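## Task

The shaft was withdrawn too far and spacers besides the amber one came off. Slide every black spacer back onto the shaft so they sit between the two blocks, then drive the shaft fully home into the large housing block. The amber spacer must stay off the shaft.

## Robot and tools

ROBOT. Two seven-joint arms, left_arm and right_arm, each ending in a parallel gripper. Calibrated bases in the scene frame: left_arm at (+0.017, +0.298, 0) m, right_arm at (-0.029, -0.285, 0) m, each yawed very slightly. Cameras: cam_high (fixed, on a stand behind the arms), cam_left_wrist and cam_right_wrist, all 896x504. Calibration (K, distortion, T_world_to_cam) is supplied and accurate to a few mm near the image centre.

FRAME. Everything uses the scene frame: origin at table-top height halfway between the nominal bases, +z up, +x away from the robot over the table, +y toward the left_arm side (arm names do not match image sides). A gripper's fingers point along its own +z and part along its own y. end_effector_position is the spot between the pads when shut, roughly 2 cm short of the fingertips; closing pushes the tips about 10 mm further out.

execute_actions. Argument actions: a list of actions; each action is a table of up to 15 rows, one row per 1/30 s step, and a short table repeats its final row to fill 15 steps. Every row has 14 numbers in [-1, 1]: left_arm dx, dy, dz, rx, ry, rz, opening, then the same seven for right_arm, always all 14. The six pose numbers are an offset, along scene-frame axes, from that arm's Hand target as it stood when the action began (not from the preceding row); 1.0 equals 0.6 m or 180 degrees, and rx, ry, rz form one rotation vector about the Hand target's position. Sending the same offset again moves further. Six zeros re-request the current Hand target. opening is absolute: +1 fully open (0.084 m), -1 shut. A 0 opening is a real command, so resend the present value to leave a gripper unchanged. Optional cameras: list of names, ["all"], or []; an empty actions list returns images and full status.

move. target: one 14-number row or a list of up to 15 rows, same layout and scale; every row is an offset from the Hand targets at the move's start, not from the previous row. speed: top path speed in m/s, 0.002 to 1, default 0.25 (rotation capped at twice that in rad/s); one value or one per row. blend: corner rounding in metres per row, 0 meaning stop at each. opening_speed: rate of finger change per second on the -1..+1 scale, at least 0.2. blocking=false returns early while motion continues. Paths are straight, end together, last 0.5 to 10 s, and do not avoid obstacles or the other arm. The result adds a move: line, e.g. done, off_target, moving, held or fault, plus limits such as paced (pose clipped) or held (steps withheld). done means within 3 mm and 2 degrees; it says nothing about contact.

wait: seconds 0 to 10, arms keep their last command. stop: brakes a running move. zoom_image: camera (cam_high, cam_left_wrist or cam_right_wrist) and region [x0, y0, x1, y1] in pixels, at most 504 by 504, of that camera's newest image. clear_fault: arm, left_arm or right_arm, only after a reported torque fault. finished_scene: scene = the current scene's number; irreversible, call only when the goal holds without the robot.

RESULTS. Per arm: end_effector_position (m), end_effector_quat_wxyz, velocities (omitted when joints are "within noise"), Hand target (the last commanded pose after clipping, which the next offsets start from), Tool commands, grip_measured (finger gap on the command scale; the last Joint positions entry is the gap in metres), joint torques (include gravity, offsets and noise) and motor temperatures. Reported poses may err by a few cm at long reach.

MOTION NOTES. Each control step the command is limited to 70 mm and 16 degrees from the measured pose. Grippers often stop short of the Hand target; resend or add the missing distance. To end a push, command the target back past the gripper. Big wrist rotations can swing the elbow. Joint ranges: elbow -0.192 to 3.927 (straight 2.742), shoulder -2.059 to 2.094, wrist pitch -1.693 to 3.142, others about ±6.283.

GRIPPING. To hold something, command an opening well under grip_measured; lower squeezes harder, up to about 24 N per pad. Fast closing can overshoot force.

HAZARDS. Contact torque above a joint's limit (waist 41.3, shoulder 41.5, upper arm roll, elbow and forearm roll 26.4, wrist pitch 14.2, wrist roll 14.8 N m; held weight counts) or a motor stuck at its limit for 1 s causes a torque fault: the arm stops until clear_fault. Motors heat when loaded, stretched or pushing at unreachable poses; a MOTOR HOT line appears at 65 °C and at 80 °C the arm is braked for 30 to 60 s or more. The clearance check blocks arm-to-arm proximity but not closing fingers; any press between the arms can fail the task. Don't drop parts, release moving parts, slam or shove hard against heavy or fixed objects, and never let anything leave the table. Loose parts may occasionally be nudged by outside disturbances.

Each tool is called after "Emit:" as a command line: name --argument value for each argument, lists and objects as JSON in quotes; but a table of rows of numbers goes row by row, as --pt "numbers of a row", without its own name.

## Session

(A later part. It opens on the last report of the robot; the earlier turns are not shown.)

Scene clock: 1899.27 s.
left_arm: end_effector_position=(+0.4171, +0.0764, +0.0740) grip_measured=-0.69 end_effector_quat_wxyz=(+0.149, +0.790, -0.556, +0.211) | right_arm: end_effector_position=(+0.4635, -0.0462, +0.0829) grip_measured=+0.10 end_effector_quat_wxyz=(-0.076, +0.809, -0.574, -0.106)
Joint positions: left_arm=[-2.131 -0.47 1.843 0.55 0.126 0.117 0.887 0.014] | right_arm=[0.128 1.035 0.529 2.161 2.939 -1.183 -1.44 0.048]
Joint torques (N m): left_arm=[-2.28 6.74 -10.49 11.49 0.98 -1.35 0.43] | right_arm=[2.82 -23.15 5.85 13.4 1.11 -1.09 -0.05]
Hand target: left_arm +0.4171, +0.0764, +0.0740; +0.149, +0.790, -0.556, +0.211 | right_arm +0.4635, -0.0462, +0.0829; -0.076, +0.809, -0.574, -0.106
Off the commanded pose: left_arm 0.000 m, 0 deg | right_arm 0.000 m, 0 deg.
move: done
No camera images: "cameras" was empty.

Emit:
move --target '[0.0005,-0.0012,0,0,0,0,-0.95,-0.0008,-0.0003,0.001,0,0,0,-0.25]' --speed 0.015 --cameras '[]'

Emit:
move --target '[0,0,0,0,0,0,-0.95,-0.0007,-0.0002,0,0,0,0,-0.25]' --speed 0.015 --cameras '[]'

Emit:
move --target '[0,0,0,0,0,0,-0.95,-0.0007,-0.0002,0,0,0,0,-0.25]' --speed 0.015 --cameras '[]'

Emit:
move --target '[0,0,0,0,0,0,-0.95,-0.0007,-0.0002,0,0,0,0,-0.25]' --speed 0.015 --cameras '[]'

Scene clock: 1926.60 s.
left_arm: end_effector_position=(+0.4173, +0.0758, +0.0739) grip_measured=-0.69 end_effector_quat_wxyz=(+0.149, +0.790, -0.556, +0.211) | right_arm: end_effector_position=(+0.4631, -0.0464, +0.0834) grip_measured=+0.10 end_effector_quat_wxyz=(-0.076, +0.809, -0.574, -0.106)
Joint positions: left_arm=[-2.136 -0.47 1.846 0.552 0.125 0.117 0.886 0.014] | right_arm=[0.127 1.032 0.53 2.156 2.94 -1.182 -1.44 0.048]
Joint torques (N m): left_arm=[-9.15 5.28 -15.7 14.82 1.02 -2.47 0.12] | right_arm=[4.61 -25.55 7.87 12.99 2.35 -2.51 0.21]
Hand target: left_arm +0.4174, +0.0757, +0.0740; +0.149, +0.790, -0.556, +0.211 | right_arm +0.4631, -0.0464, +0.0835; -0.076, +0.809, -0.574, -0.106
Off the commanded pose: left_arm 0.000 m, 0 deg | right_arm 0.000 m, 0 deg.
move: done
No camera images: "cameras" was empty.

Scene clock: 1927.30 s.
left_arm: end_effector_position=(+0.4174, +0.0757, +0.0740) grip_measured=-0.69 end_effector_quat_wxyz=(+0.149, +0.790, -0.556, +0.211) | right_arm: end_effector_position=(+0.4627, -0.0465, +0.0835) grip_measured=+0.10 end_effector_quat_wxyz=(-0.076, +0.809, -0.574, -0.106)
Joint positions: left_arm=[-2.136 -0.47 1.846 0.552 0.125 0.117 0.886 0.014] | right_arm=[0.125 1.029 0.53 2.151 2.94 -1.18 -1.439 0.048]
Joint torques (N m): left_arm=[-9.62 4.52 -16.58 15.05 1.13 -2.64 0.17] | right_arm=[5.34 -24.37 7.97 10.96 2.41 -3.13 0.31]
Hand target: left_arm +0.4174, +0.0757, +0.0740; +0.149, +0.790, -0.556, +0.211 | right_arm +0.4626, -0.0465, +0.0835; -0.076, +0.809, -0.574, -0.106
Off the commanded pose: left_arm 0.000 m, 0 deg | right_arm 0.000 m, 0 deg.
move: done
No camera images: "cameras" was empty.

Scene clock: 1928.00 s.
left_arm: end_effector_position=(+0.4174, +0.0757, +0.0740) grip_measured=-0.69 end_effector_quat_wxyz=(+0.149, +0.790, -0.556, +0.211) | right_arm: end_effector_position=(+0.4623, -0.0466, +0.0835) grip_measured=+0.10 end_effector_quat_wxyz=(-0.076, +0.809, -0.574, -0.106)
Joint positions: left_arm=[-2.136 -0.47 1.846 0.552 0.125 0.117 0.886 0.014] | right_arm=[0.124 1.027 0.53 2.147 2.941 -1.178 -1.439 0.048]
Joint torques (N m): left_arm=[-9.7 4.45 -16.7 14.85 1.18 -2.48 0.24] | right_arm=[5.93 -23.68 8.01 9.58 2.54 -3.71 0.19]
Hand target: left_arm +0.4174, +0.0757, +0.0740; +0.149, +0.790, -0.556, +0.211 | right_arm +0.4622, -0.0466, +0.0835; -0.076, +0.809, -0.574, -0.106
Off the commanded pose: left_arm 0.000 m, 0 deg | right_arm 0.000 m, 0 deg.
move: done
No camera images: "cameras" was empty.

Scene clock: 1928.70 s.
left_arm: end_effector_position=(+0.4174, +0.0757, +0.0740) grip_measured=-0.69 end_effector_quat_wxyz=(+0.149, +0.790, -0.556, +0.211) | right_arm: end_effector_position=(+0.4618, -0.0467, +0.0835) grip_measured=+0.10 end_effector_quat_wxyz=(-0.076, +0.809, -0.574, -0.106)
Joint positions: left_arm=[-2.136 -0.47 1.846 0.552 0.125 0.117 0.886 0.014] | right_arm=[0.123 1.025 0.53 2.142 2.941 -1.176 -1.439 0.048]
Joint torques (N m): left_arm=[-9.55 4.42 -16.65 14.6 1.33 -2.43 0.2] | right_arm=[6.47 -23.06 8.09 9.82 2.46 -3.39 0.22]
Hand target: left_arm +0.4174, +0.0757, +0.0740; +0.149, +0.790, -0.556, +0.211 | right_arm +0.4618, -0.0467, +0.0835; -0.076, +0.809, -0.574, -0.106
Off the commanded pose: left_arm 0.000 m, 0 deg | right_arm 0.000 m, 0 deg.
move: done
No camera images: "cameras" was empty.

Emit:
move --target '[0,0,0,0,0,0,-0.95,-0.0007,-0.0002,0,0,0,0,-0.25]' --speed 0.015 --cameras '[]'

Emit:
move --target '[0,0,0,0,0,0,-0.95,-0.0007,-0.0002,0,0,0,0,-0.25]' --speed 0.015 --cameras '[]'

Emit:
move --target '[0,0,0,0,0,0,-0.95,0,0,0.001,0,0,0,-0.25]' --speed 0.015 --cameras '[]'

Emit:
move --target '[0,0,0,0,0,0,-0.95,0.0007,0.0002,0,0,0,0,-0.25]' --speed 0.015 --cameras '[]'

Emit:
move --target '[0,0,0,0,0,0,-0.95,0.0007,0.0002,0,0,0,0,-0.25]' --speed 0.015 --cameras '[]'

Emit:
move --target '[0,0,0,0,0,0,-0.95,0.0007,0.0002,0,0,0,0,-0.25]' --speed 0.015 --cameras '[]'

Emit:
move --target '[0,0,0,0,0,0,-0.95,0.0007,0.0002,0,0,0,0,-0.25]' --speed 0.015 --cameras '[]'

Emit:
move --target '[0,0,0,0,0,0,-0.95,0.0007,0.0002,0,0,0,0,-0.25]' --speed 0.015 --cameras '[]'

Scene clock: 1944.77 s.
left_arm: end_effector_position=(+0.4174, +0.0757, +0.0740) grip_measured=-0.69 end_effector_quat_wxyz=(+0.149, +0.790, -0.556, +0.211) | right_arm: end_effector_position=(+0.4614, -0.0468, +0.0835) grip_measured=+0.10 end_effector_quat_wxyz=(-0.076, +0.809, -0.574, -0.106)
Joint positions: left_arm=[-2.136 -0.47 1.846 0.552 0.125 0.117 0.886 0.014] | right_arm=[0.122 1.022 0.53 2.138 2.942 -1.174 -1.439 0.048]
Joint torques (N m): left_arm=[-9.56 4.33 -16.7 14.65 1.3 -2.5 0.23] | right_arm=[6.66 -22.95 8.2 9.09 2.62 -3.51 0.16]
Hand target: left_arm +0.4174, +0.0757, +0.0740; +0.149, +0.790, -0.556, +0.211 | right_arm +0.4614, -0.0468, +0.0835; -0.076, +0.809, -0.574, -0.106
Off the commanded pose: left_arm 0.000 m, 0 deg | right_arm 0.000 m, 0 deg.
move: done
No camera images: "cameras" was empty.

Scene clock: 1945.47 s.
left_arm: end_effector_position=(+0.4174, +0.0757, +0.0740) grip_measured=-0.69 end_effector_quat_wxyz=(+0.149, +0.790, -0.556, +0.211) | right_arm: end_effector_position=(+0.4610, -0.0470, +0.0835) grip_measured=+0.10 end_effector_quat_wxyz=(-0.076, +0.809, -0.574, -0.106)
Joint positions: left_arm=[-2.136 -0.47 1.846 0.552 0.125 0.117 0.886 0.014] | right_arm=[0.121 1.02 0.53 2.133 2.942 -1.172 -1.438 0.048]
Joint torques (N m): left_arm=[-9.75 4.42 -16.62 14.66 1.29 -2.61 0.27] | right_arm=[6.95 -22.74 8.45 8.94 2.76 -3.43 0.16]
Hand target: left_arm +0.4174, +0.0757, +0.0740; +0.149, +0.790, -0.556, +0.211 | right_arm +0.4610, -0.0470, +0.0835; -0.076, +0.809, -0.574, -0.106
Off the commanded pose: left_arm 0.000 m, 0 deg | right_arm 0.000 m, 0 deg.
move: done
No camera images: "cameras" was empty.

Scene clock: 1946.17 s.
left_arm: end_effector_position=(+0.4173, +0.0757, +0.0740) grip_measured=-0.69 end_effector_quat_wxyz=(+0.149, +0.790, -0.556, +0.211) | right_arm: end_effector_position=(+0.4609, -0.0470, +0.0840) grip_measured=+0.10 end_effector_quat_wxyz=(-0.076, +0.809, -0.574, -0.107)
Joint positions: left_arm=[-2.136 -0.47 1.846 0.552 0.125 0.117 0.886 0.014] | right_arm=[0.121 1.019 0.531 2.134 2.942 -1.173 -1.438 0.048]
Joint torques (N m): left_arm=[-9.45 4.29 -16.74 15.4 1.35 -2.64 0.32] | right_arm=[8.02 -26.15 9.25 14.23 2.86 -2.59 0.25]
Hand target: left_arm +0.4174, +0.0757, +0.0740; +0.149, +0.790, -0.556, +0.211 | right_arm +0.4610, -0.0470, +0.0841; -0.076, +0.809, -0.574, -0.106
Off the commanded pose: left_arm 0.000 m, 0 deg | right_arm 0.000 m, 0 deg.
move: done
No camera images: "cameras" was empty.

Scene clock: 1946.87 s.
left_arm: end_effector_position=(+0.4173, +0.0757, +0.0740) grip_measured=-0.69 end_effector_quat_wxyz=(+0.149, +0.790, -0.556, +0.211) | right_arm: end_effector_position=(+0.4613, -0.0469, +0.0841) grip_measured=+0.10 end_effector_quat_wxyz=(-0.076, +0.809, -0.573, -0.107)
Joint positions: left_arm=[-2.136 -0.47 1.846 0.552 0.125 0.117 0.886 0.014] | right_arm=[0.122 1.022 0.531 2.138 2.942 -1.175 -1.438 0.048]
Joint torques (N m): left_arm=[-8.87 4.57 -16.04 16.31 1.44 -2.84 0.23] | right_arm=[7.7 -25.44 8.49 17.04 2.36 0.1 -0.08]
Hand target: left_arm +0.4174, +0.0757, +0.0740; +0.149, +0.790, -0.556, +0.211 | right_arm +0.4614, -0.0468, +0.0841; -0.076, +0.809, -0.574, -0.106
Off the commanded pose: left_arm 0.000 m, 0 deg | right_arm 0.000 m, 0 deg.
move: done
No camera images: "cameras" was empty.

Scene clock: 1947.57 s.
left_arm: end_effector_position=(+0.4173, +0.0757, +0.0740) grip_measured=-0.69 end_effector_quat_wxyz=(+0.149, +0.790, -0.556, +0.211) | right_arm: end_effector_position=(+0.4618, -0.0467, +0.0841) grip_measured=+0.10 end_effector_quat_wxyz=(-0.076, +0.809, -0.574, -0.106)
Joint positions: left_arm=[-2.136 -0.47 1.846 0.552 0.125 0.117 0.886 0.014] | right_arm=[0.123 1.024 0.53 2.143 2.941 -1.177 -1.439 0.048]
Joint torques (N m): left_arm=[-8.2 4.72 -15.84 16.88 1.32 -2.95 0.36] | right_arm=[7.35 -25.14 8.05 17.44 2 0.49 -0.04]
Hand target: left_arm +0.4174, +0.0757, +0.0740; +0.149, +0.790, -0.556, +0.211 | right_arm +0.4618, -0.0467, +0.0841; -0.076, +0.809, -0.574, -0.106
Off the commanded pose: left_arm 0.000 m, 0 deg | right_arm 0.000 m, 0 deg.
move: done
No camera images: "cameras" was empty.

Scene clock: 1948.27 s.
left_arm: end_effector_position=(+0.4174, +0.0757, +0.0740) grip_measured=-0.69 end_effector_quat_wxyz=(+0.149, +0.790, -0.556, +0.211) | right_arm: end_effector_position=(+0.4622, -0.0466, +0.0841) grip_measured=+0.10 end_effector_quat_wxyz=(-0.076, +0.809, -0.574, -0.106)
Joint positions: left_arm=[-2.136 -0.47 1.846 0.552 0.125 0.117 0.886 0.014] | right_arm=[0.124 1.026 0.53 2.147 2.941 -1.179 -1.439 0.048]
Joint torques (N m): left_arm=[-7.7 5.23 -15.74 16.83 1.35 -3.01 0.25] | right_arm=[6.97 -24.77 7.71 17.64 1.9 0.9 0.05]
Hand target: left_arm +0.4174, +0.0757, +0.0740; +0.149, +0.790, -0.556, +0.211 | right_arm +0.4622, -0.0466, +0.0841; -0.076, +0.809, -0.574, -0.106
Off the commanded pose: left_arm 0.000 m, 0 deg | right_arm 0.000 m, 0 deg.
move: done
No camera images: "cameras" was empty.

Scene clock: 1948.97 s.
left_arm: end_effector_position=(+0.4174, +0.0757, +0.0740) grip_measured=-0.69 end_effector_quat_wxyz=(+0.149, +0.790, -0.556, +0.211) | right_arm: end_effector_position=(+0.4626, -0.0465, +0.0841) grip_measured=+0.10 end_effector_quat_wxyz=(-0.076, +0.809, -0.574, -0.106)
Joint positions: left_arm=[-2.136 -0.47 1.846 0.552 0.125 0.117 0.886 0.014] | right_arm=[0.125 1.029 0.53 2.152 2.94 -1.181 -1.439 0.048]
Joint torques (N m): left_arm=[-7.56 5.22 -15.76 16.63 1.33 -2.98 0.27] | right_arm=[6.67 -24.79 7.48 17.59 1.7 1.06 0.03]
Hand target: left_arm +0.4174, +0.0757, +0.0740; +0.149, +0.790, -0.556, +0.211 | right_arm +0.4626, -0.0465, +0.0841; -0.076, +0.809, -0.574, -0.106
Off the commanded pose: left_arm 0.000 m, 0 deg | right_arm 0.000 m, 0 deg.
move: done
No camera images: "cameras" was empty.

Scene clock: 1949.67 s.
left_arm: end_effector_position=(+0.4174, +0.0757, +0.0740) grip_measured=-0.69 end_effector_quat_wxyz=(+0.149, +0.790, -0.556, +0.211) | right_arm: end_effector_position=(+0.4631, -0.0464, +0.0841) grip_measured=+0.10 end_effector_quat_wxyz=(-0.076, +0.809, -0.574, -0.106)
Joint positions: left_arm=[-2.136 -0.47 1.846 0.552 0.125 0.117 0.886 0.014] | right_arm=[0.127 1.031 0.53 2.157 2.94 -1.183 -1.44 0.048]
Joint torques (N m): left_arm=[-7.57 5.16 -15.83 16.52 1.3 -3 0.26] | right_arm=[6.22 -24.61 7.27 17.61 1.73 0.94 0.11]
Hand target: left_arm +0.4174, +0.0757, +0.0740; +0.149, +0.790, -0.556, +0.211 | right_arm +0.4631, -0.0464, +0.0841; -0.076, +0.809, -0.574, -0.106
Off the commanded pose: left_arm 0.000 m, 0 deg | right_arm 0.000 m, 0 deg.
move: done
No camera images: "cameras" was empty.

Emit:
move --pt "-0.0006 0.0016 0 0 0 0 -0.95 0 0 0 0 0 0 -0.25" --pt "-0.0006 0.0016 0 0 0 0 -0.95 -0.0003 -0.0001 0.065 0 0 0 -0.25" --pt "0.0017 -0.0047 0 0 0 0 -0.95 -0.0003 -0.0001 0.065 0 0 0 -0.25" --speed '[0.02,0.08,0.02]' --cameras '["cam_left_wrist","cam_right_wrist"]'

Emit:
zoom_image --camera "cam_left_wrist" --region '[440, 0, 680, 200]'

Emit:
zoom_image --camera "cam_right_wrist" --region '[440, 380, 680, 504]'

Scene clock: 1981.50 s.
left_arm: end_effector_position=(+0.4184, +0.0729, +0.0740) grip_measured=-0.69 end_effector_quat_wxyz=(+0.149, +0.790, -0.556, +0.211) | right_arm: end_effector_position=(+0.4629, -0.0464, +0.1231) grip_measured=+0.10 end_effector_quat_wxyz=(-0.076, +0.809, -0.574, -0.106)
Joint positions: left_arm=[-2.155 -0.469 1.857 0.559 0.124 0.115 0.881 0.014] | right_arm=[0.136 0.997 0.539 2.212 2.948 -1.267 -1.43 0.048]
Joint torques (N m): left_arm=[-4.16 7.21 -10.5 11.83 0.6 -1.56 0.21] | right_arm=[1.5 -23.71 4.25 15.17 0.14 -1.58 0.19]
Hand target: left_arm +0.4184, +0.0729, +0.0740; +0.149, +0.790, -0.556, +0.211 | right_arm +0.4629, -0.0464, +0.1231; -0.076, +0.809, -0.574, -0.106
Off the commanded pose: left_arm 0.000 m, 0 deg | right_arm 0.000 m, 0 deg.
move: done
camera_calibration:
cam_left_wrist: T_world_to_cam=[[-0.947499, -0.31931, -0.016947, 0.456491], [-0.271901, 0.832447, -0.482807, 0.149215], [0.168272, -0.452851, -0.875563, 0.157671], [0, 0, 0, 1]] pos_world=[0.446565, 0.0929502, 0.217829]
cam_right_wrist: T_world_to_cam=[[-0.937406, -0.348227, 0.00271195, 0.44977], [-0.334921, 0.903667, 0.266858, 0.230343], [-0.0953778, 0.249246, -0.963732, 0.307794], [0, 0, 0, 1]] pos_world=[0.528121, -0.128248, 0.233942]
Images, in order (width x height): cam_left_wrist 896x504, cam_right_wrist 896x504.

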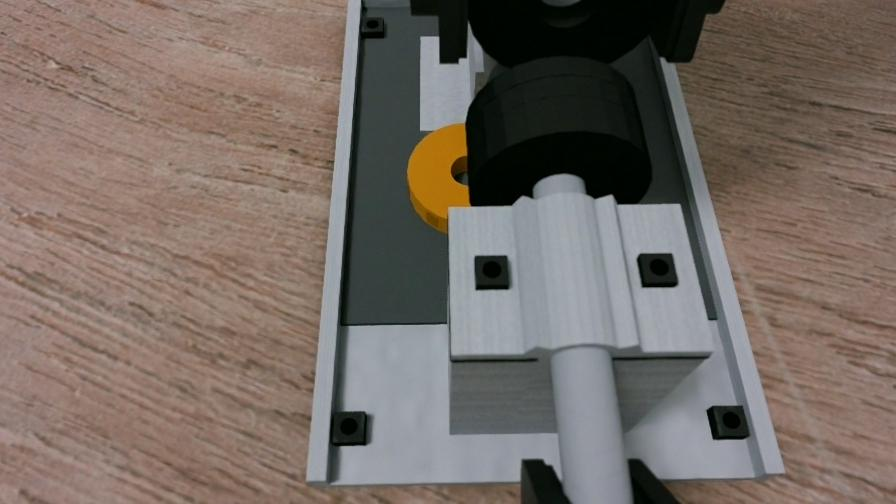

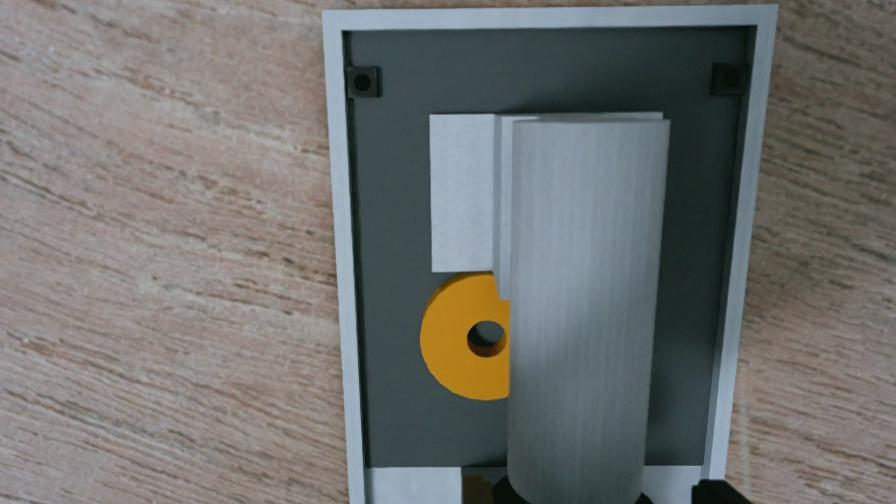

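Scaled by 2.100 from the camera's 896x504 image, which has a finer 1280x720 frame.

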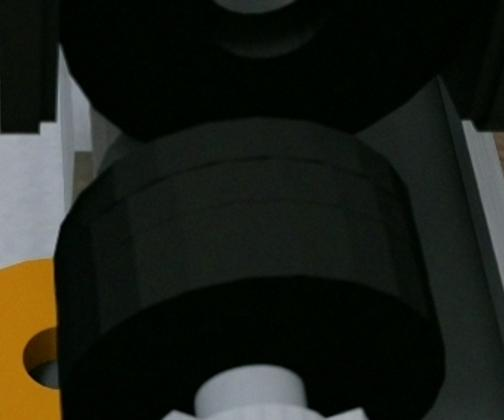

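Scaled by 2.100 from the camera's 896x504 image, which has a finer 1280x720 frame.

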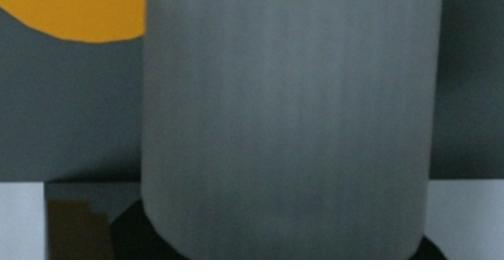

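Emit:
move --target '[0,0,0,0,0,0,-0.95,0,0,-0.0085,0,0,0,-0.25]' --speed 0.03 --cameras '[]'

Emit:
move --target '[0,0,0,0,0,0,-0.95,0,0,-0.0033,0,0,0,-0.25]' --speed 0.02 --cameras '["cam_left_wrist"]'

Scene clock: 1994.07 s.
left_arm: end_effector_position=(+0.4184, +0.0729, +0.0740) grip_measured=-0.69 end_effector_quat_wxyz=(+0.149, +0.790, -0.556, +0.211) | right_arm: end_effector_position=(+0.4629, -0.0464, +0.1180) grip_measured=+0.10 end_effector_quat_wxyz=(-0.076, +0.809, -0.574, -0.106)
Joint positions: left_arm=[-2.155 -0.469 1.857 0.559 0.124 0.115 0.881 0.014] | right_arm=[0.134 1 0.538 2.202 2.948 -1.255 -1.431 0.048]
Joint torques (N m): left_arm=[-3.94 7.35 -10.5 11.66 0.7 -1.47 0.28] | right_arm=[-0.47 -23.81 3.95 14.48 0.09 -1.4 -0.11]
Hand target: left_arm +0.4184, +0.0729, +0.0740; +0.149, +0.790, -0.556, +0.211 | right_arm +0.4629, -0.0464, +0.1180; -0.076, +0.809, -0.574, -0.106
Off the commanded pose: left_arm 0.000 m, 0 deg | right_arm 0.000 m, 0 deg.
move: done
No camera images: "cameras" was empty.

Scene clock: 1994.77 s.
left_arm: end_effector_position=(+0.4184, +0.0729, +0.0740) grip_measured=-0.69 end_effector_quat_wxyz=(+0.149, +0.790, -0.556, +0.211) | right_arm: end_effector_position=(+0.4629, -0.0464, +0.1162) grip_measured=+0.10 end_effector_quat_wxyz=(-0.076, +0.809, -0.573, -0.106)
Joint positions: left_arm=[-2.155 -0.469 1.857 0.559 0.124 0.115 0.881 0.014] | right_arm=[0.133 1.001 0.538 2.199 2.947 -1.251 -1.431 0.048]
Joint torques (N m): left_arm=[-3.55 7.08 -10.42 11.38 0.64 -1.42 0.31] | right_arm=[0.85 -14.03 1.34 6.48 -1.18 0.96 -0.11]
Hand target: left_arm +0.4184, +0.0729, +0.0740; +0.149, +0.790, -0.556, +0.211 | right_arm +0.4629, -0.0464, +0.1160; -0.076, +0.809, -0.574, -0.106
Off the commanded pose: left_arm 0.000 m, 0 deg | right_arm 0.000 m, 0 deg.
move: done
camera_calibration:
cam_left_wrist: T_world_to_cam=[[-0.947499, -0.31931, -0.016947, 0.456491], [-0.271901, 0.832447, -0.482807, 0.149215], [0.168272, -0.452851, -0.875563, 0.157671], [0, 0, 0, 1]] pos_world=[0.446565, 0.0929502, 0.217829]
Images, in order (width x height): cam_left_wrist 896x504.

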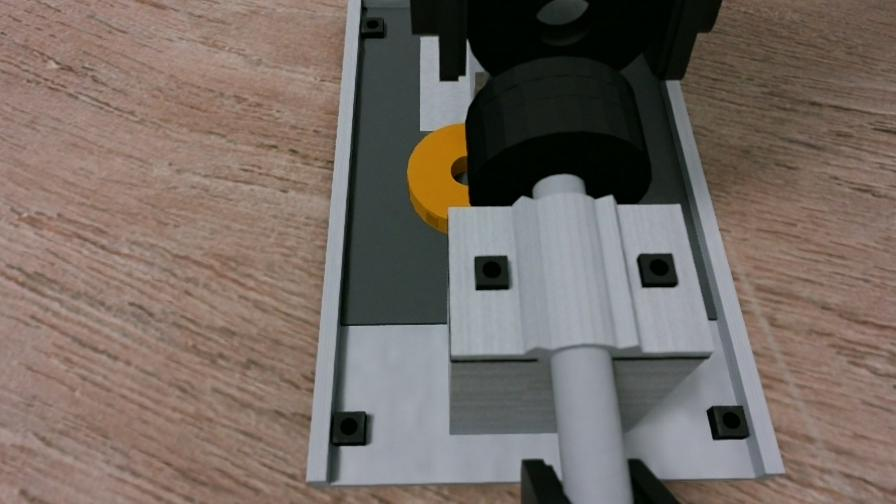

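Emit:
move --pt "0 0 0 0 0 0 -0.95 0 0 0.004 0 0 0 -0.25" --pt "0 0 0 0 0 0 -0.95 0.01259 0.00441 0.004 0 0 0 -0.25" --pt "0 0 0 0 0 0 -0.95 0.01259 0.00441 0.0002 0 0 0 -0.25" --speed '[0.05,0.05,0.015]' --cameras '[]'

Emit:
move --target '[0,0,0,0,0,0,-0.95,0,0,-0.001,0,0,0,-0.25]' --speed 0.015 --cameras '[]'

Emit:
move --target '[0,0,0,0,0,0,-0.95,0,0,-0.001,0,0,0,-0.25]' --speed 0.015 --cameras '[]'

Scene clock: 2008.20 s.
left_arm: end_effector_position=(+0.4184, +0.0729, +0.0740) grip_measured=-0.69 end_effector_quat_wxyz=(+0.149, +0.790, -0.556, +0.211) | right_arm: end_effector_position=(+0.4704, -0.0438, +0.1161) grip_measured=+0.10 end_effector_quat_wxyz=(-0.076, +0.809, -0.574, -0.106)
Joint positions: left_arm=[-2.155 -0.469 1.857 0.559 0.124 0.115 0.881 0.014] | right_arm=[0.161 1.053 0.533 2.3 2.938 -1.296 -1.437 0.048]
Joint torques (N m): left_arm=[-2.9 6.58 -10.71 11.09 0.67 -1.21 0.42] | right_arm=[-0.54 -24.11 3.56 14.01 0.09 -1.29 -0.06]
Hand target: left_arm +0.4184, +0.0729, +0.0740; +0.149, +0.790, -0.556, +0.211 | right_arm +0.4704, -0.0438, +0.1161; -0.076, +0.809, -0.574, -0.106
Off the commanded pose: left_arm 0.000 m, 0 deg | right_arm 0.000 m, 0 deg.
move: done
No camera images: "cameras" was empty.

Scene clock: 2008.90 s.
left_arm: end_effector_position=(+0.4184, +0.0729, +0.0740) grip_measured=-0.69 end_effector_quat_wxyz=(+0.149, +0.790, -0.556, +0.211) | right_arm: end_effector_position=(+0.4705, -0.0438, +0.1156) grip_measured=+0.10 end_effector_quat_wxyz=(-0.076, +0.809, -0.574, -0.106)
Joint positions: left_arm=[-2.155 -0.469 1.857 0.559 0.124 0.115 0.881 0.014] | right_arm=[0.16 1.054 0.533 2.299 2.937 -1.294 -1.437 0.048]
Joint torques (N m): left_arm=[-2.77 6.5 -10.44 11.43 0.63 -1.32 0.4] | right_arm=[0.03 -19.54 2.5 10.25 -0.49 -0.41 -0.14]
Hand target: left_arm +0.4184, +0.0729, +0.0740; +0.149, +0.790, -0.556, +0.211 | right_arm +0.4704, -0.0438, +0.1155; -0.076, +0.809, -0.574, -0.106
Off the commanded pose: left_arm 0.000 m, 0 deg | right_arm 0.000 m, 0 deg.
move: done
No camera images: "cameras" was empty.

Scene clock: 2009.60 s.
left_arm: end_effector_position=(+0.4184, +0.0729, +0.0740) grip_measured=-0.69 end_effector_quat_wxyz=(+0.149, +0.790, -0.556, +0.211) | right_arm: end_effector_position=(+0.4705, -0.0438, +0.1150) grip_measured=+0.10 end_effector_quat_wxyz=(-0.076, +0.809, -0.574, -0.106)
Joint positions: left_arm=[-2.155 -0.469 1.857 0.559 0.124 0.115 0.881 0.014] | right_arm=[0.16 1.054 0.533 2.298 2.937 -1.293 -1.437 0.048]
Joint torques (N m): left_arm=[-2.97 6.57 -10.17 11.54 0.66 -1.49 0.37] | right_arm=[0.86 -14.57 1.16 5.7 -1.14 0.33 -0.14]
Hand target: left_arm +0.4184, +0.0729, +0.0740; +0.149, +0.790, -0.556, +0.211 | right_arm +0.4704, -0.0438, +0.1149; -0.076, +0.809, -0.574, -0.106
Off the commanded pose: left_arm 0.000 m, 0 deg | right_arm 0.000 m, 0 deg.
move: done
No camera images: "cameras" was empty.

Emit:
move --pt "0 0 0 0 0 0 -0.95 0 0 0.006 0 0 0 -0.25" --pt "0 0 0 0 0 0 -0.95 -0.02518 -0.00882 0.006 0 0 0 -0.25" --pt "0 0 0 0 0 0 -0.95 -0.02518 -0.00882 0.001 0 0 0 -0.25" --speed '[0.05,0.05,0.015]' --cameras '[]'

Emit:
move --target '[0,0,0,0,0,0,-0.95,0,0,-0.001,0,0,0,-0.25]' --speed 0.015 --cameras '[]'

Scene clock: 2016.00 s.
left_arm: end_effector_position=(+0.4184, +0.0729, +0.0740) grip_measured=-0.69 end_effector_quat_wxyz=(+0.149, +0.790, -0.556, +0.211) | right_arm: end_effector_position=(+0.4553, -0.0491, +0.1157) grip_measured=+0.10 end_effector_quat_wxyz=(-0.076, +0.809, -0.573, -0.106)
Joint positions: left_arm=[-2.155 -0.469 1.857 0.559 0.124 0.115 0.881 0.014] | right_arm=[0.11 0.957 0.542 2.113 2.956 -1.213 -1.428 0.048]
Joint torques (N m): left_arm=[-2.76 6.46 -10.44 11.35 0.84 -1.3 0.4] | right_arm=[0.3 -18.73 3.02 10.63 -0.47 0.11 -0.11]
Hand target: left_arm +0.4184, +0.0729, +0.0740; +0.149, +0.790, -0.556, +0.211 | right_arm +0.4553, -0.0491, +0.1155; -0.076, +0.809, -0.574, -0.106
Off the commanded pose: left_arm 0.000 m, 0 deg | right_arm 0.000 m, 0 deg.
move: done
No camera images: "cameras" was empty.

Scene clock: 2016.70 s.
left_arm: end_effector_position=(+0.4184, +0.0729, +0.0740) grip_measured=-0.69 end_effector_quat_wxyz=(+0.149, +0.790, -0.556, +0.211) | right_arm: end_effector_position=(+0.4553, -0.0491, +0.1149) grip_measured=+0.10 end_effector_quat_wxyz=(-0.076, +0.809, -0.573, -0.106)
Joint positions: left_arm=[-2.155 -0.469 1.857 0.559 0.124 0.115 0.881 0.014] | right_arm=[0.11 0.958 0.542 2.112 2.956 -1.211 -1.428 0.048]
Joint torques (N m): left_arm=[-2.99 6.63 -9.95 11.79 0.78 -1.43 0.36] | right_arm=[0.56 -13.62 1.3 7.48 -1.21 1.91 -0.07]
Hand target: left_arm +0.4184, +0.0729, +0.0740; +0.149, +0.790, -0.556, +0.211 | right_arm +0.4553, -0.0491, +0.1149; -0.076, +0.809, -0.574, -0.106
Off the commanded pose: left_arm 0.000 m, 0 deg | right_arm 0.000 m, 0 deg.
move: done
No camera images: "cameras" was empty.

Emit:
move --pt "0 0 0 0 0 0 -0.95 0 0 0.008 0 0 0 -0.25" --pt "-0.0044 0.0126 0 0 0 0 -0.95 0.0123 0.0043 0.008 0 0 0 -0.25" --pt "-0.0044 0.0126 0 0 0 0 -0.95 0.0123 0.0043 -0.0498 0 0 0 -0.25" --speed '[0.05,0.03,0.06]' --cameras '["cam_left_wrist"]'

Emit:
zoom_image --camera "cam_left_wrist" --region '[440, 0, 680, 200]'

Scene clock: 2026.27 s.
left_arm: end_effector_position=(+0.4157, +0.0805, +0.0740) grip_measured=-0.69 end_effector_quat_wxyz=(+0.149, +0.790, -0.556, +0.211) | right_arm: end_effector_position=(+0.4627, -0.0465, +0.0850) grip_measured=+0.10 end_effector_quat_wxyz=(-0.076, +0.809, -0.574, -0.106)
Joint positions: left_arm=[-2.105 -0.471 1.828 0.542 0.128 0.119 0.894 0.014] | right_arm=[0.126 1.028 0.53 2.154 2.941 -1.183 -1.439 0.048]
Joint torques (N m): left_arm=[1.08 7.24 -8.57 11.5 0.96 -1.22 0.47] | right_arm=[-0.55 -23.84 4.13 14.31 0.01 -1.45 -0.08]
Hand target: left_arm +0.4157, +0.0805, +0.0740; +0.149, +0.790, -0.556, +0.211 | right_arm +0.4627, -0.0465, +0.0850; -0.076, +0.809, -0.574, -0.106
Off the commanded pose: left_arm 0.000 m, 0 deg | right_arm 0.000 m, 0 deg.
move: done
camera_calibration:
cam_left_wrist: T_world_to_cam=[[-0.947499, -0.31931, -0.016947, 0.456454], [-0.271901, 0.832447, -0.482807, 0.142181], [0.168272, -0.452851, -0.875563, 0.161551], [0, 0, 0, 1]] pos_world=[0.443965, 0.10055, 0.217829]
Images, in order (width x height): cam_left_wrist 896x504.

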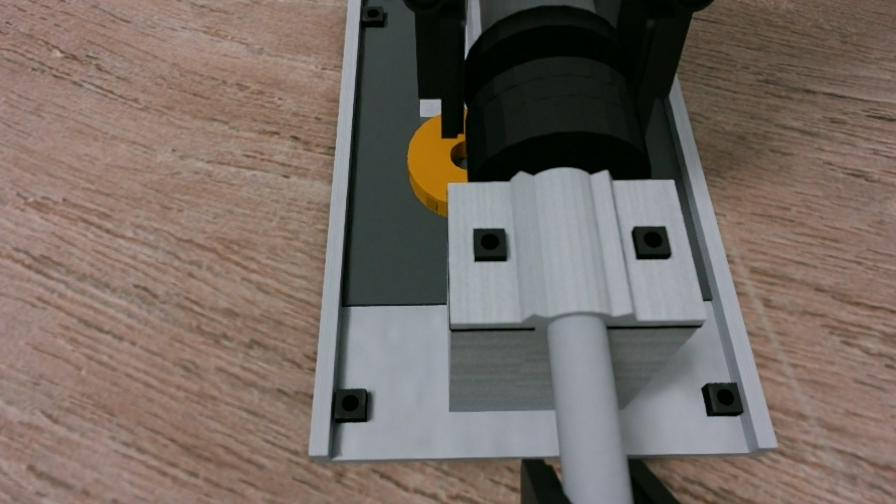

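Scaled by 2.100 from the camera's 896x504 image, which has a finer 1280x720 frame.

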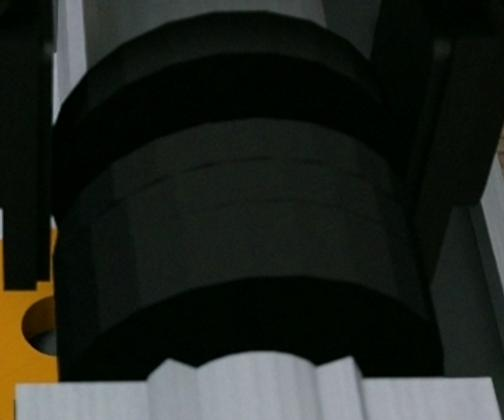

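Now push the shaft forward.

Emit:
move --target '[0.0022,-0.0063,0,0,0,0,-0.95,0,0,0,0,0,0,-0.25]' --speed 0.015 --cameras '[]'

Emit:
move --target '[0.0011,-0.00315,0,0,0,0,-0.95,0,0,0,0,0,0,-0.25]' --speed 0.015 --cameras '[]'

Scene clock: 2030.50 s.
left_arm: end_effector_position=(+0.4171, +0.0767, +0.0740) grip_measured=-0.69 end_effector_quat_wxyz=(+0.149, +0.790, -0.556, +0.211) | right_arm: end_effector_position=(+0.4627, -0.0465, +0.0850) grip_measured=+0.10 end_effector_quat_wxyz=(-0.076, +0.809, -0.574, -0.106)
Joint positions: left_arm=[-2.13 -0.47 1.843 0.55 0.126 0.117 0.888 0.014] | right_arm=[0.126 1.028 0.53 2.154 2.941 -1.183 -1.439 0.048]
Joint torques (N m): left_arm=[-3.41 7.04 -9.96 12.15 0.57 -1.61 0.15] | right_arm=[0.19 -23.71 4.44 14.41 0.27 -1.52 -0.1]
Hand target: left_arm +0.4171, +0.0767, +0.0740; +0.149, +0.790, -0.556, +0.211 | right_arm +0.4627, -0.0465, +0.0850; -0.076, +0.809, -0.574, -0.106
Off the commanded pose: left_arm 0.000 m, 0 deg | right_arm 0.000 m, 0 deg.
move: done
No camera images: "cameras" was empty.

Scene clock: 2031.23 s.
left_arm: end_effector_position=(+0.4177, +0.0748, +0.0740) grip_measured=-0.69 end_effector_quat_wxyz=(+0.149, +0.790, -0.556, +0.211) | right_arm: end_effector_position=(+0.4627, -0.0465, +0.0850) grip_measured=+0.10 end_effector_quat_wxyz=(-0.076, +0.809, -0.574, -0.106)
Joint positions: left_arm=[-2.142 -0.469 1.85 0.554 0.124 0.116 0.885 0.014] | right_arm=[0.126 1.028 0.53 2.154 2.941 -1.183 -1.439 0.048]
Joint torques (N m): left_arm=[-3.78 7.02 -9.94 11.71 0.58 -1.47 0.19] | right_arm=[0.39 -23.07 4.05 14.05 0.17 -1.08 0.02]
Hand target: left_arm +0.4177, +0.0748, +0.0740; +0.149, +0.790, -0.556, +0.211 | right_arm +0.4627, -0.0465, +0.0850; -0.076, +0.809, -0.574, -0.106
Off the commanded pose: left_arm 0.000 m, 0 deg | right_arm 0.000 m, 0 deg.
move: done
No camera images: "cameras" was empty.

Emit:
move --target '[0.0022,-0.0063,0,0,0,0,-0.95,0,0,0,0,0,0,-0.25]' --speed 0.015 --cameras '["cam_left_wrist"]'

Emit:
zoom_image --camera "cam_left_wrist" --region '[440, 0, 680, 200]'

Scene clock: 2037.33 s.
left_arm: end_effector_position=(+0.4190, +0.0710, +0.0740) grip_measured=-0.69 end_effector_quat_wxyz=(+0.149, +0.790, -0.556, +0.211) | right_arm: end_effector_position=(+0.4627, -0.0465, +0.0850) grip_measured=+0.10 end_effector_quat_wxyz=(-0.076, +0.809, -0.574, -0.106)
Joint positions: left_arm=[-2.167 -0.468 1.864 0.563 0.122 0.114 0.878 0.014] | right_arm=[0.126 1.028 0.53 2.154 2.941 -1.183 -1.439 0.048]
Joint torques (N m): left_arm=[-3.93 6.96 -10.23 11.29 0.64 -1.38 0.13] | right_arm=[0.24 -23.06 4.12 13.99 0.12 -0.99 0.12]
Hand target: left_arm +0.4190, +0.0710, +0.0740; +0.149, +0.790, -0.556, +0.211 | right_arm +0.4627, -0.0465, +0.0850; -0.076, +0.809, -0.574, -0.106
Off the commanded pose: left_arm 0.000 m, 0 deg | right_arm 0.000 m, 0 deg.
move: done
camera_calibration:
cam_left_wrist: T_world_to_cam=[[-0.947499, -0.31931, -0.016947, 0.456548], [-0.271901, 0.832447, -0.482807, 0.150987], [0.168272, -0.452851, -0.875563, 0.156693], [0, 0, 0, 1]] pos_world=[0.447265, 0.0910502, 0.217829]
Images, in order (width x height): cam_left_wrist 896x504.

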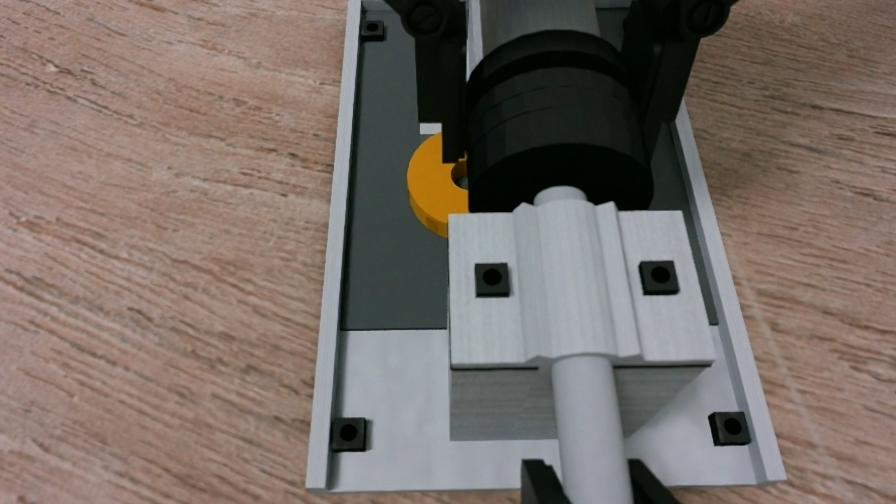

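Scaled by 2.100 from the camera's 896x504 image, which has a finer 1280x720 frame.

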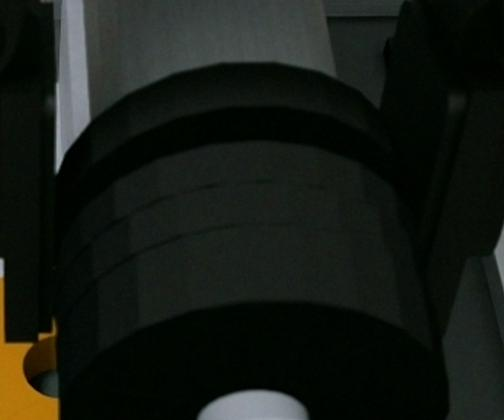

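Emit:
move --target '[0.0022,-0.0063,0,0,0,0,-0.95,0,0,0,0,0,0,-0.25]' --speed 0.015 --cameras '[]'

Emit:
move --target '[0,0,0,0,0,0,-0.95,0,0,0.0010,0,0,0,-0.25]' --speed 0.015 --cameras '[]'

Emit:
move --target '[0,0,0,0,0,0,-0.95,0,0,-0.0020,0,0,0,-0.25]' --speed 0.015 --cameras '[]'

Scene clock: 2044.37 s.
left_arm: end_effector_position=(+0.4204, +0.0672, +0.0740) grip_measured=-0.69 end_effector_quat_wxyz=(+0.149, +0.790, -0.556, +0.211) | right_arm: end_effector_position=(+0.4627, -0.0465, +0.0850) grip_measured=+0.10 end_effector_quat_wxyz=(-0.076, +0.809, -0.574, -0.106)
Joint positions: left_arm=[-2.192 -0.467 1.879 0.572 0.12 0.113 0.872 0.014] | right_arm=[0.126 1.028 0.53 2.154 2.941 -1.183 -1.439 0.048]
Joint torques (N m): left_arm=[-4.53 7.22 -10.68 10.82 0.7 -1.27 0.17] | right_arm=[1.14 -22.96 4.37 13.86 0.24 -1.14 0.21]
Hand target: left_arm +0.4204, +0.0672, +0.0740; +0.149, +0.790, -0.556, +0.211 | right_arm +0.4627, -0.0465, +0.0850; -0.076, +0.809, -0.574, -0.106
Off the commanded pose: left_arm 0.000 m, 0 deg | right_arm 0.000 m, 0 deg.
move: done
No camera images: "cameras" was empty.

Scene clock: 2045.07 s.
left_arm: end_effector_position=(+0.4204, +0.0672, +0.0740) grip_measured=-0.69 end_effector_quat_wxyz=(+0.149, +0.790, -0.556, +0.211) | right_arm: end_effector_position=(+0.4627, -0.0465, +0.0856) grip_measured=+0.10 end_effector_quat_wxyz=(-0.076, +0.809, -0.574, -0.106)
Joint positions: left_arm=[-2.192 -0.467 1.879 0.572 0.12 0.113 0.872 0.014] | right_arm=[0.126 1.028 0.53 2.154 2.941 -1.184 -1.439 0.048]
Joint torques (N m): left_arm=[-3.63 7.36 -10.6 10.69 0.71 -1.19 0.19] | right_arm=[1.45 -24.63 4.86 15.13 0.47 -1.7 0.19]
Hand target: left_arm +0.4204, +0.0672, +0.0740; +0.149, +0.790, -0.556, +0.211 | right_arm +0.4627, -0.0465, +0.0856; -0.076, +0.809, -0.574, -0.106
Off the commanded pose: left_arm 0.000 m, 0 deg | right_arm 0.000 m, 0 deg.
move: done
No camera images: "cameras" was empty.

Scene clock: 2045.77 s.
left_arm: end_effector_position=(+0.4204, +0.0672, +0.0740) grip_measured=-0.69 end_effector_quat_wxyz=(+0.149, +0.790, -0.556, +0.211) | right_arm: end_effector_position=(+0.4627, -0.0465, +0.0845) grip_measured=+0.10 end_effector_quat_wxyz=(-0.076, +0.809, -0.574, -0.106)
Joint positions: left_arm=[-2.192 -0.467 1.879 0.572 0.12 0.113 0.872 0.014] | right_arm=[0.126 1.029 0.53 2.153 2.94 -1.182 -1.439 0.048]
Joint torques (N m): left_arm=[-3.22 7.4 -10.62 10.6 0.73 -1.22 0.15] | right_arm=[-0.03 -18.67 2.66 10.46 -0.65 -0.01 -0.11]
Hand target: left_arm +0.4204, +0.0672, +0.0740; +0.149, +0.790, -0.556, +0.211 | right_arm +0.4627, -0.0465, +0.0844; -0.076, +0.809, -0.574, -0.106
Off the commanded pose: left_arm 0.000 m, 0 deg | right_arm 0.000 m, 0 deg.
move: done
No camera images: "cameras" was empty.

Emit:
move --target '[0.0027,-0.0079,0,0,0,0,-0.95,0,0,0.0013,0,0,0,-0.25]' --speed 0.015 --cameras '["cam_left_wrist"]'

Scene clock: 2052.27 s.
left_arm: end_effector_position=(+0.4220, +0.0625, +0.0740) grip_measured=-0.69 end_effector_quat_wxyz=(+0.149, +0.790, -0.556, +0.211) | right_arm: end_effector_position=(+0.4627, -0.0465, +0.0851) grip_measured=+0.10 end_effector_quat_wxyz=(-0.076, +0.809, -0.574, -0.106)
Joint positions: left_arm=[-2.223 -0.467 1.897 0.582 0.117 0.111 0.864 0.014] | right_arm=[0.126 1.028 0.53 2.154 2.941 -1.184 -1.439 0.048]
Joint torques (N m): left_arm=[-5.58 7.42 -12.32 11.36 0.8 -1.45 0.17] | right_arm=[1.86 -22.95 4.56 13.6 0.38 -1.16 0.16]
Hand target: left_arm +0.4220, +0.0625, +0.0740; +0.149, +0.790, -0.556, +0.211 | right_arm +0.4627, -0.0465, +0.0852; -0.076, +0.809, -0.574, -0.106
Off the commanded pose: left_arm 0.000 m, 0 deg | right_arm 0.000 m, 0 deg.
move: done
camera_calibration:
cam_left_wrist: T_world_to_cam=[[-0.947474, -0.319381, -0.0170135, 0.456592], [-0.271929, 0.832424, -0.482831, 0.158919], [0.168369, -0.452843, -0.875548, 0.152396], [0, 0, 0, 1]] pos_world=[0.450165, 0.0825503, 0.217929]
Images, in order (width x height): cam_left_wrist 896x504.

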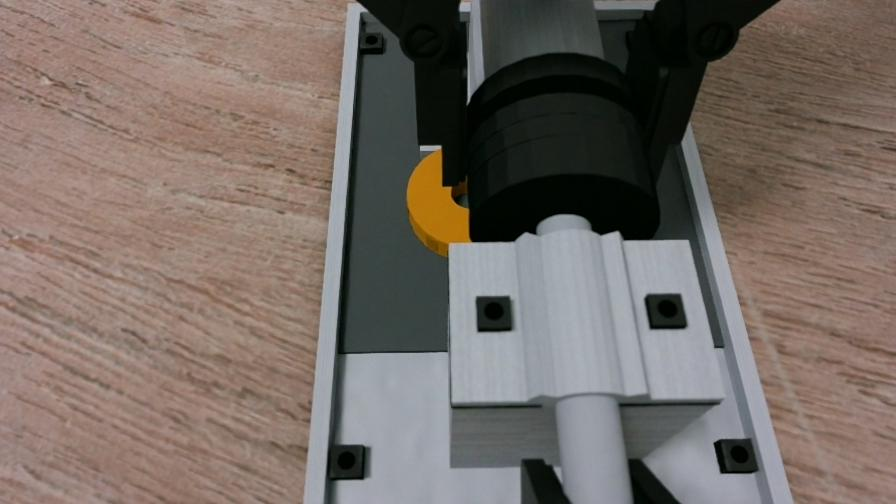

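Emit:
move --pt "0 0 0 0 0 0 -0.95 0 0 0 0 0 0 0.5" --pt "0 0 0 0 0 0 -0.95 0.011 -0.0315 0.14 0 0 0 0.5" --pt "0 0 0 0 0 0 -0.95 0.0 -0.28 0.2 0 0 0 0.5" --speed '[0.05,0.1,0.2]' --blend '[0,0.02,0]' --opening_speed 0.6 --cameras '["all"]'

Emit:
zoom_image --camera "cam_left_wrist" --region '[440, 0, 700, 250]'

Emit:
zoom_image --camera "cam_high" --region '[400, 250, 520, 370]'

Scene clock: 2063.33 s.
left_arm: end_effector_position=(+0.4220, +0.0625, +0.0740) grip_measured=-0.69 end_effector_quat_wxyz=(+0.149, +0.790, -0.556, +0.211) | right_arm: end_effector_position=(+0.4627, -0.2144, +0.2052) grip_measured=+0.49 end_effector_quat_wxyz=(-0.076, +0.809, -0.573, -0.106)
Joint positions: left_arm=[-2.223 -0.467 1.897 0.582 0.117 0.111 0.864 0.014] | right_arm=[-0.227 0.802 0.569 2.084 3.002 -1.413 -1.705 0.065]
Joint torques (N m): left_arm=[-5.27 7.37 -12.28 10.76 0.84 -1.34 0.26] | right_arm=[-0.46 -22.66 4.31 14.73 0.28 -1.81 -0.16]
Hand target: left_arm +0.4220, +0.0625, +0.0740; +0.149, +0.790, -0.556, +0.211 | right_arm +0.4627, -0.2145, +0.2052; -0.076, +0.809, -0.574, -0.106
Off the commanded pose: left_arm 0.000 m, 0 deg | right_arm 0.000 m, 0 deg.
move: done
camera_calibration:
cam_left_wrist: T_world_to_cam=[[-0.947473, -0.319388, -0.0169009, 0.456566], [-0.271991, 0.832417, -0.482808, 0.158894], [0.168271, -0.45285, -0.875563, 0.152356], [0, 0, 0, 1]] pos_world=[0.450165, 0.0825502, 0.217829]
cam_right_wrist: T_world_to_cam=[[-0.937406, -0.348227, 0.00271195, 0.390823], [-0.334921, 0.903667, 0.266858, 0.360273], [-0.0953778, 0.249246, -0.963732, 0.428796], [0, 0, 0, 1]] pos_world=[0.527921, -0.296348, 0.316042]

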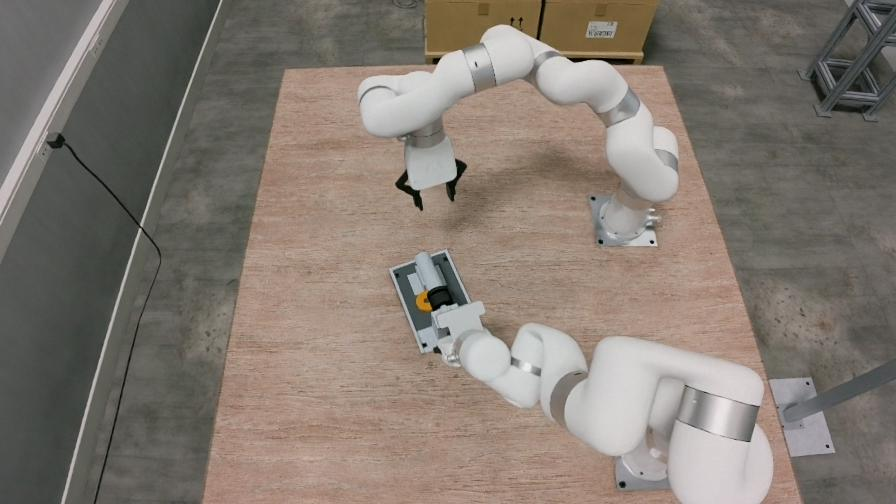

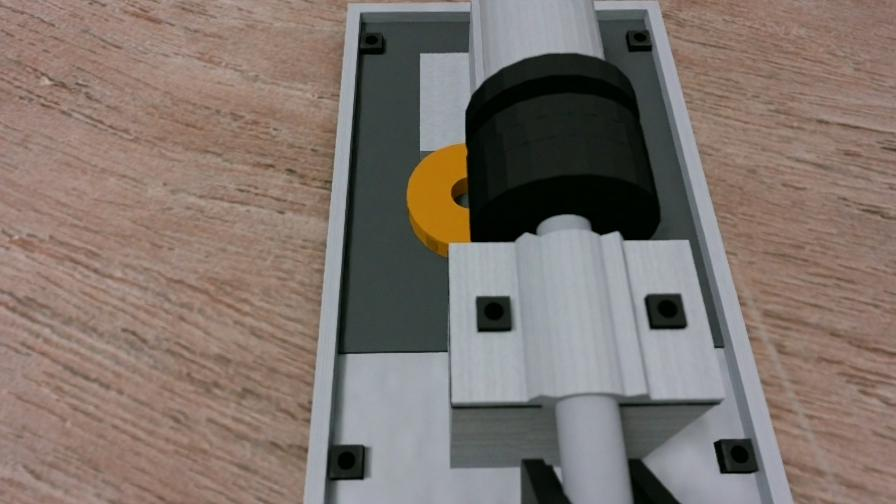

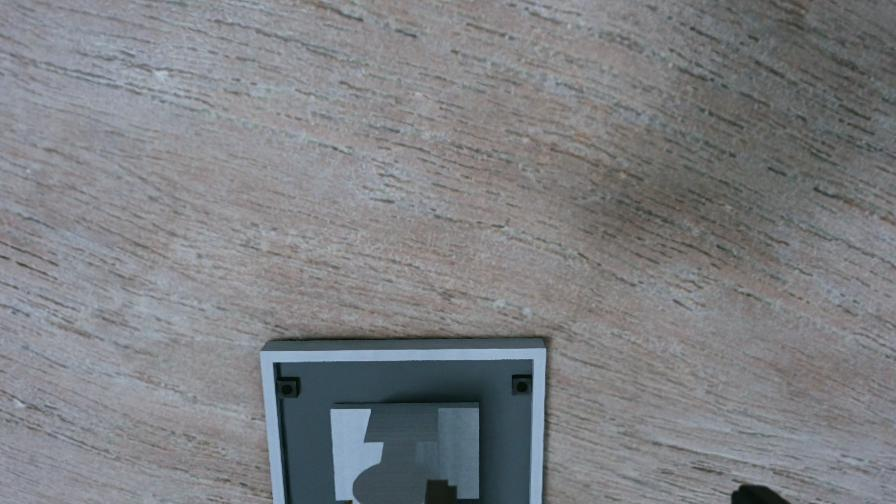

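Scaled by 1.938 from the camera's 896x504 image, which has a finer 1280x720 frame.

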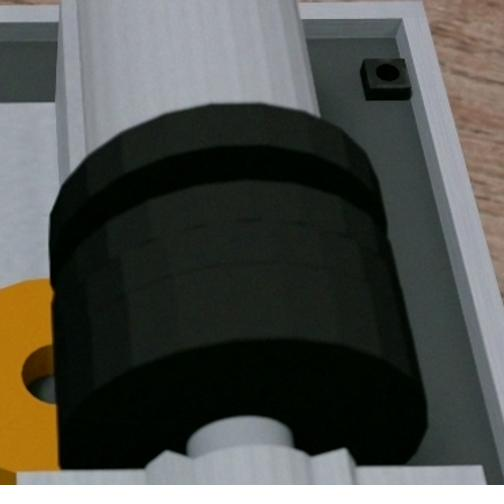

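Scaled by 4.200 from the camera's 896x504 image, which has a finer 1280x720 frame.

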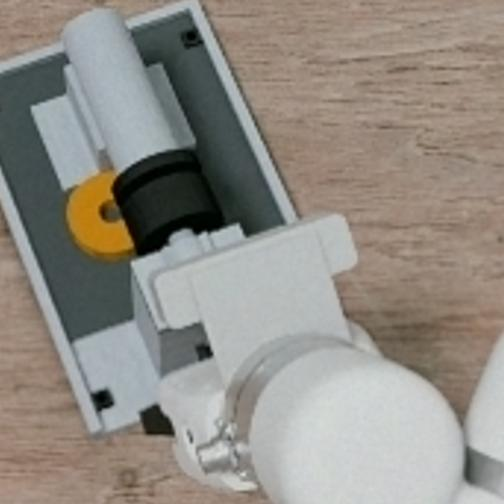

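Emit:
move --target '[0.0038,-0.011,0,0,0,0,-0.95,0,0,0,0,0,0,0.5]' --speed 0.03 --cameras '["cam_left_wrist"]'

Emit:
zoom_image --camera "cam_left_wrist" --region '[440, 0, 700, 250]'

Scene clock: 2072.57 s.
left_arm: end_effector_position=(+0.4243, +0.0559, +0.0740) grip_measured=-0.69 end_effector_quat_wxyz=(+0.149, +0.790, -0.556, +0.211) | right_arm: end_effector_position=(+0.4627, -0.2145, +0.2052) grip_measured=+0.49 end_effector_quat_wxyz=(-0.076, +0.809, -0.574, -0.106)
Joint positions: left_arm=[-2.265 -0.466 1.923 0.598 0.114 0.108 0.853 0.014] | right_arm=[-0.227 0.802 0.569 2.084 3.002 -1.413 -1.705 0.065]
Joint torques (N m): left_arm=[-6.92 7.74 -13.25 9.78 0.87 -1.02 0.19] | right_arm=[-0.53 -22.61 3.92 15.13 0.12 -1.56 -0.01]
Hand target: left_arm +0.4243, +0.0559, +0.0740; +0.149, +0.790, -0.556, +0.211 | right_arm +0.4627, -0.2145, +0.2052; -0.076, +0.809, -0.574, -0.106
Off the commanded pose: left_arm 0.000 m, 0 deg | right_arm 0.000 m, 0 deg.
move: done
camera_calibration:
cam_left_wrist: T_world_to_cam=[[-0.947474, -0.319381, -0.0170135, 0.456663], [-0.271929, 0.832424, -0.482831, 0.165039], [0.168369, -0.452843, -0.875548, 0.14902], [0, 0, 0, 1]] pos_world=[0.452465, 0.0759503, 0.217929]
Images, in order (width x height): cam_left_wrist 896x504.

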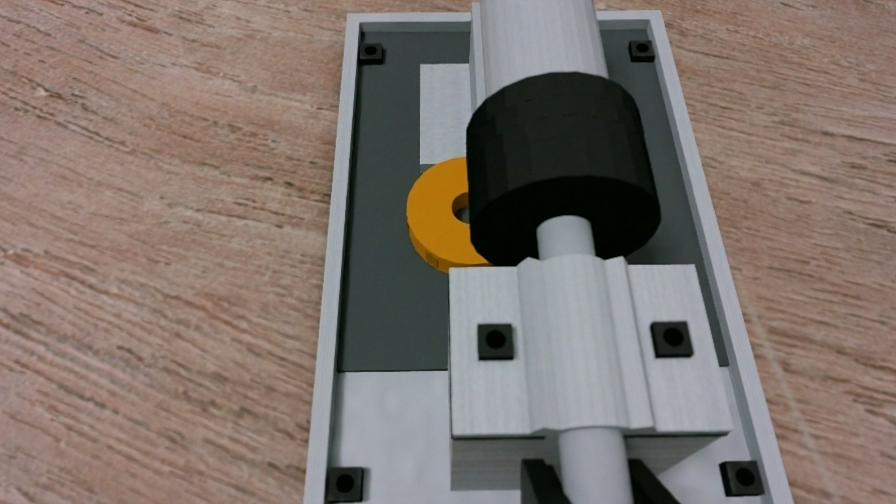

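Scaled by 1.938 from the camera's 896x504 image, which has a finer 1280x720 frame.

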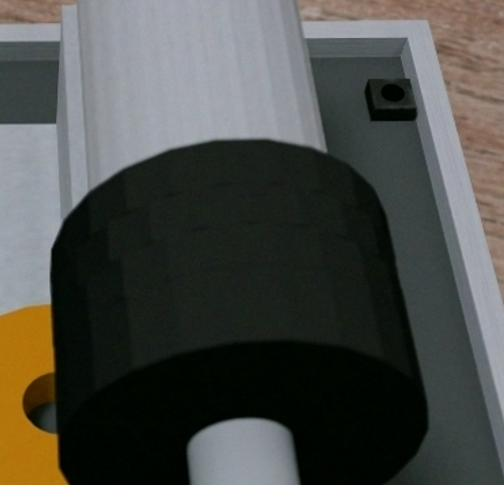

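Emit:
move --pt "0 0 0 0 0 0 -0.2 0 0 0 0 0 0 0.5" --pt "-0.0165 0.0472 0.1333 0 0 0 -0.2 0 0 0 0 0 0 0.5" --pt "-0.0554 0.1581 0.1267 0.1573 0.0551 0 -1 0 0 0 0 0 0 0.5" --speed '[0.05,0.12,0.2]' --blend '[0,0.02,0]' --cameras '["cam_high","cam_left_wrist"]'

Emit:
zoom_image --camera "cam_high" --region '[390, 240, 530, 400]'

Scene clock: 2094.13 s.
left_arm: end_effector_position=(+0.3910, +0.1508, +0.1500) grip_measured=-1.00 end_effector_quat_wxyz=(-0.002, +0.817, -0.576, +0.001) | right_arm: end_effector_position=(+0.4627, -0.2145, +0.2052) grip_measured=+0.49 end_effector_quat_wxyz=(-0.076, +0.809, -0.574, -0.106)
Joint positions: left_arm=[-1.462 -0.275 1.085 0.747 0.315 0.901 0.606 0] | right_arm=[-0.227 0.802 0.569 2.084 3.002 -1.413 -1.705 0.065]
Joint torques (N m): left_arm=[-0.63 -3.43 -3.8 18.14 -0.28 -1.31 0.11] | right_arm=[-0.58 -22.59 3.92 14.87 0.26 -1.59 0.09]
Hand target: left_arm +0.3910, +0.1508, +0.1500; -0.002, +0.817, -0.576, +0.001 | right_arm +0.4627, -0.2145, +0.2052; -0.076, +0.809, -0.574, -0.106
Off the commanded pose: left_arm 0.000 m, 0 deg | right_arm 0.000 m, 0 deg.
move: done
camera_calibration:
cam_left_wrist: T_world_to_cam=[[-0.949766, -0.312836, -0.00879409, 0.455435], [-0.312952, 0.949565, 0.0196768, 0.0367184], [0.00219493, 0.0214405, -0.999768, 0.276232], [0, 0, 0, 1]] pos_world=[0.443442, 0.101688, 0.279451]
Images, in order (width x height): cam_high 896x504, cam_left_wrist 896x504.

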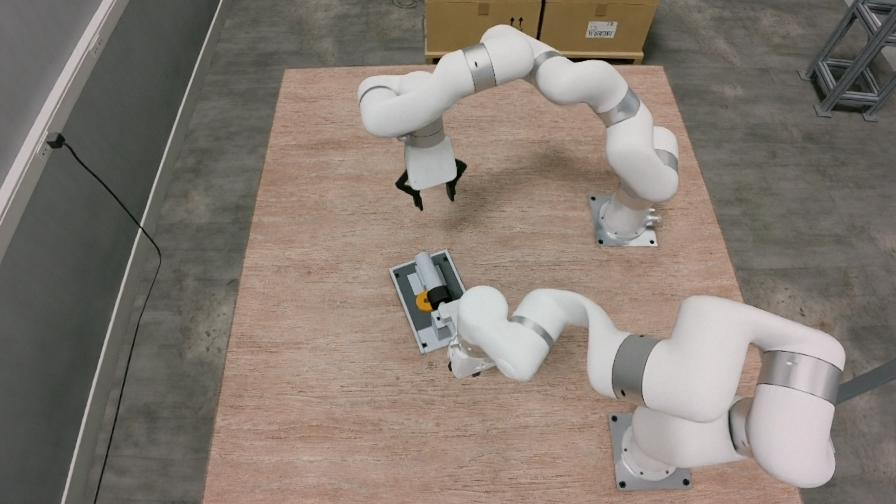

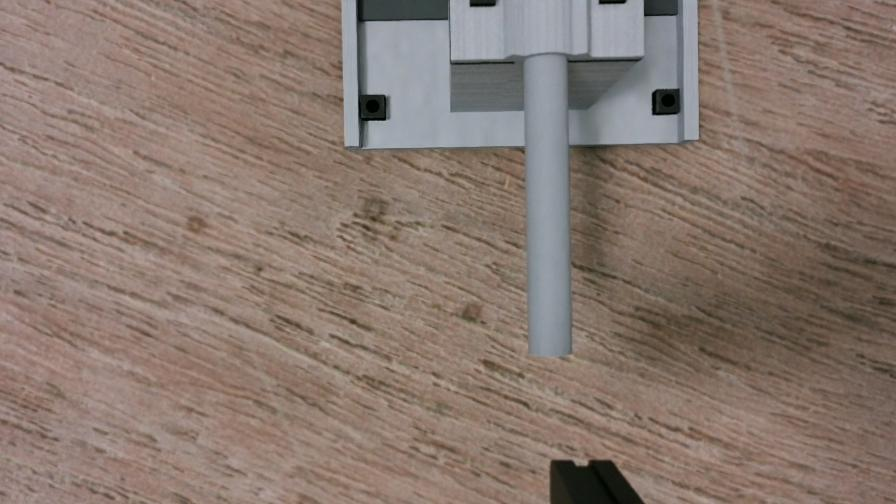

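Scaled by 3.150 from the camera's 896x504 image, which has a finer 1280x720 frame.

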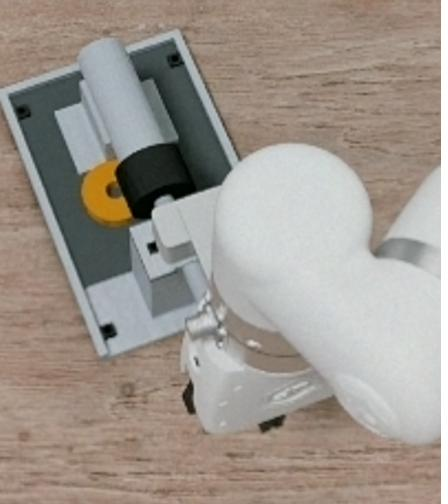

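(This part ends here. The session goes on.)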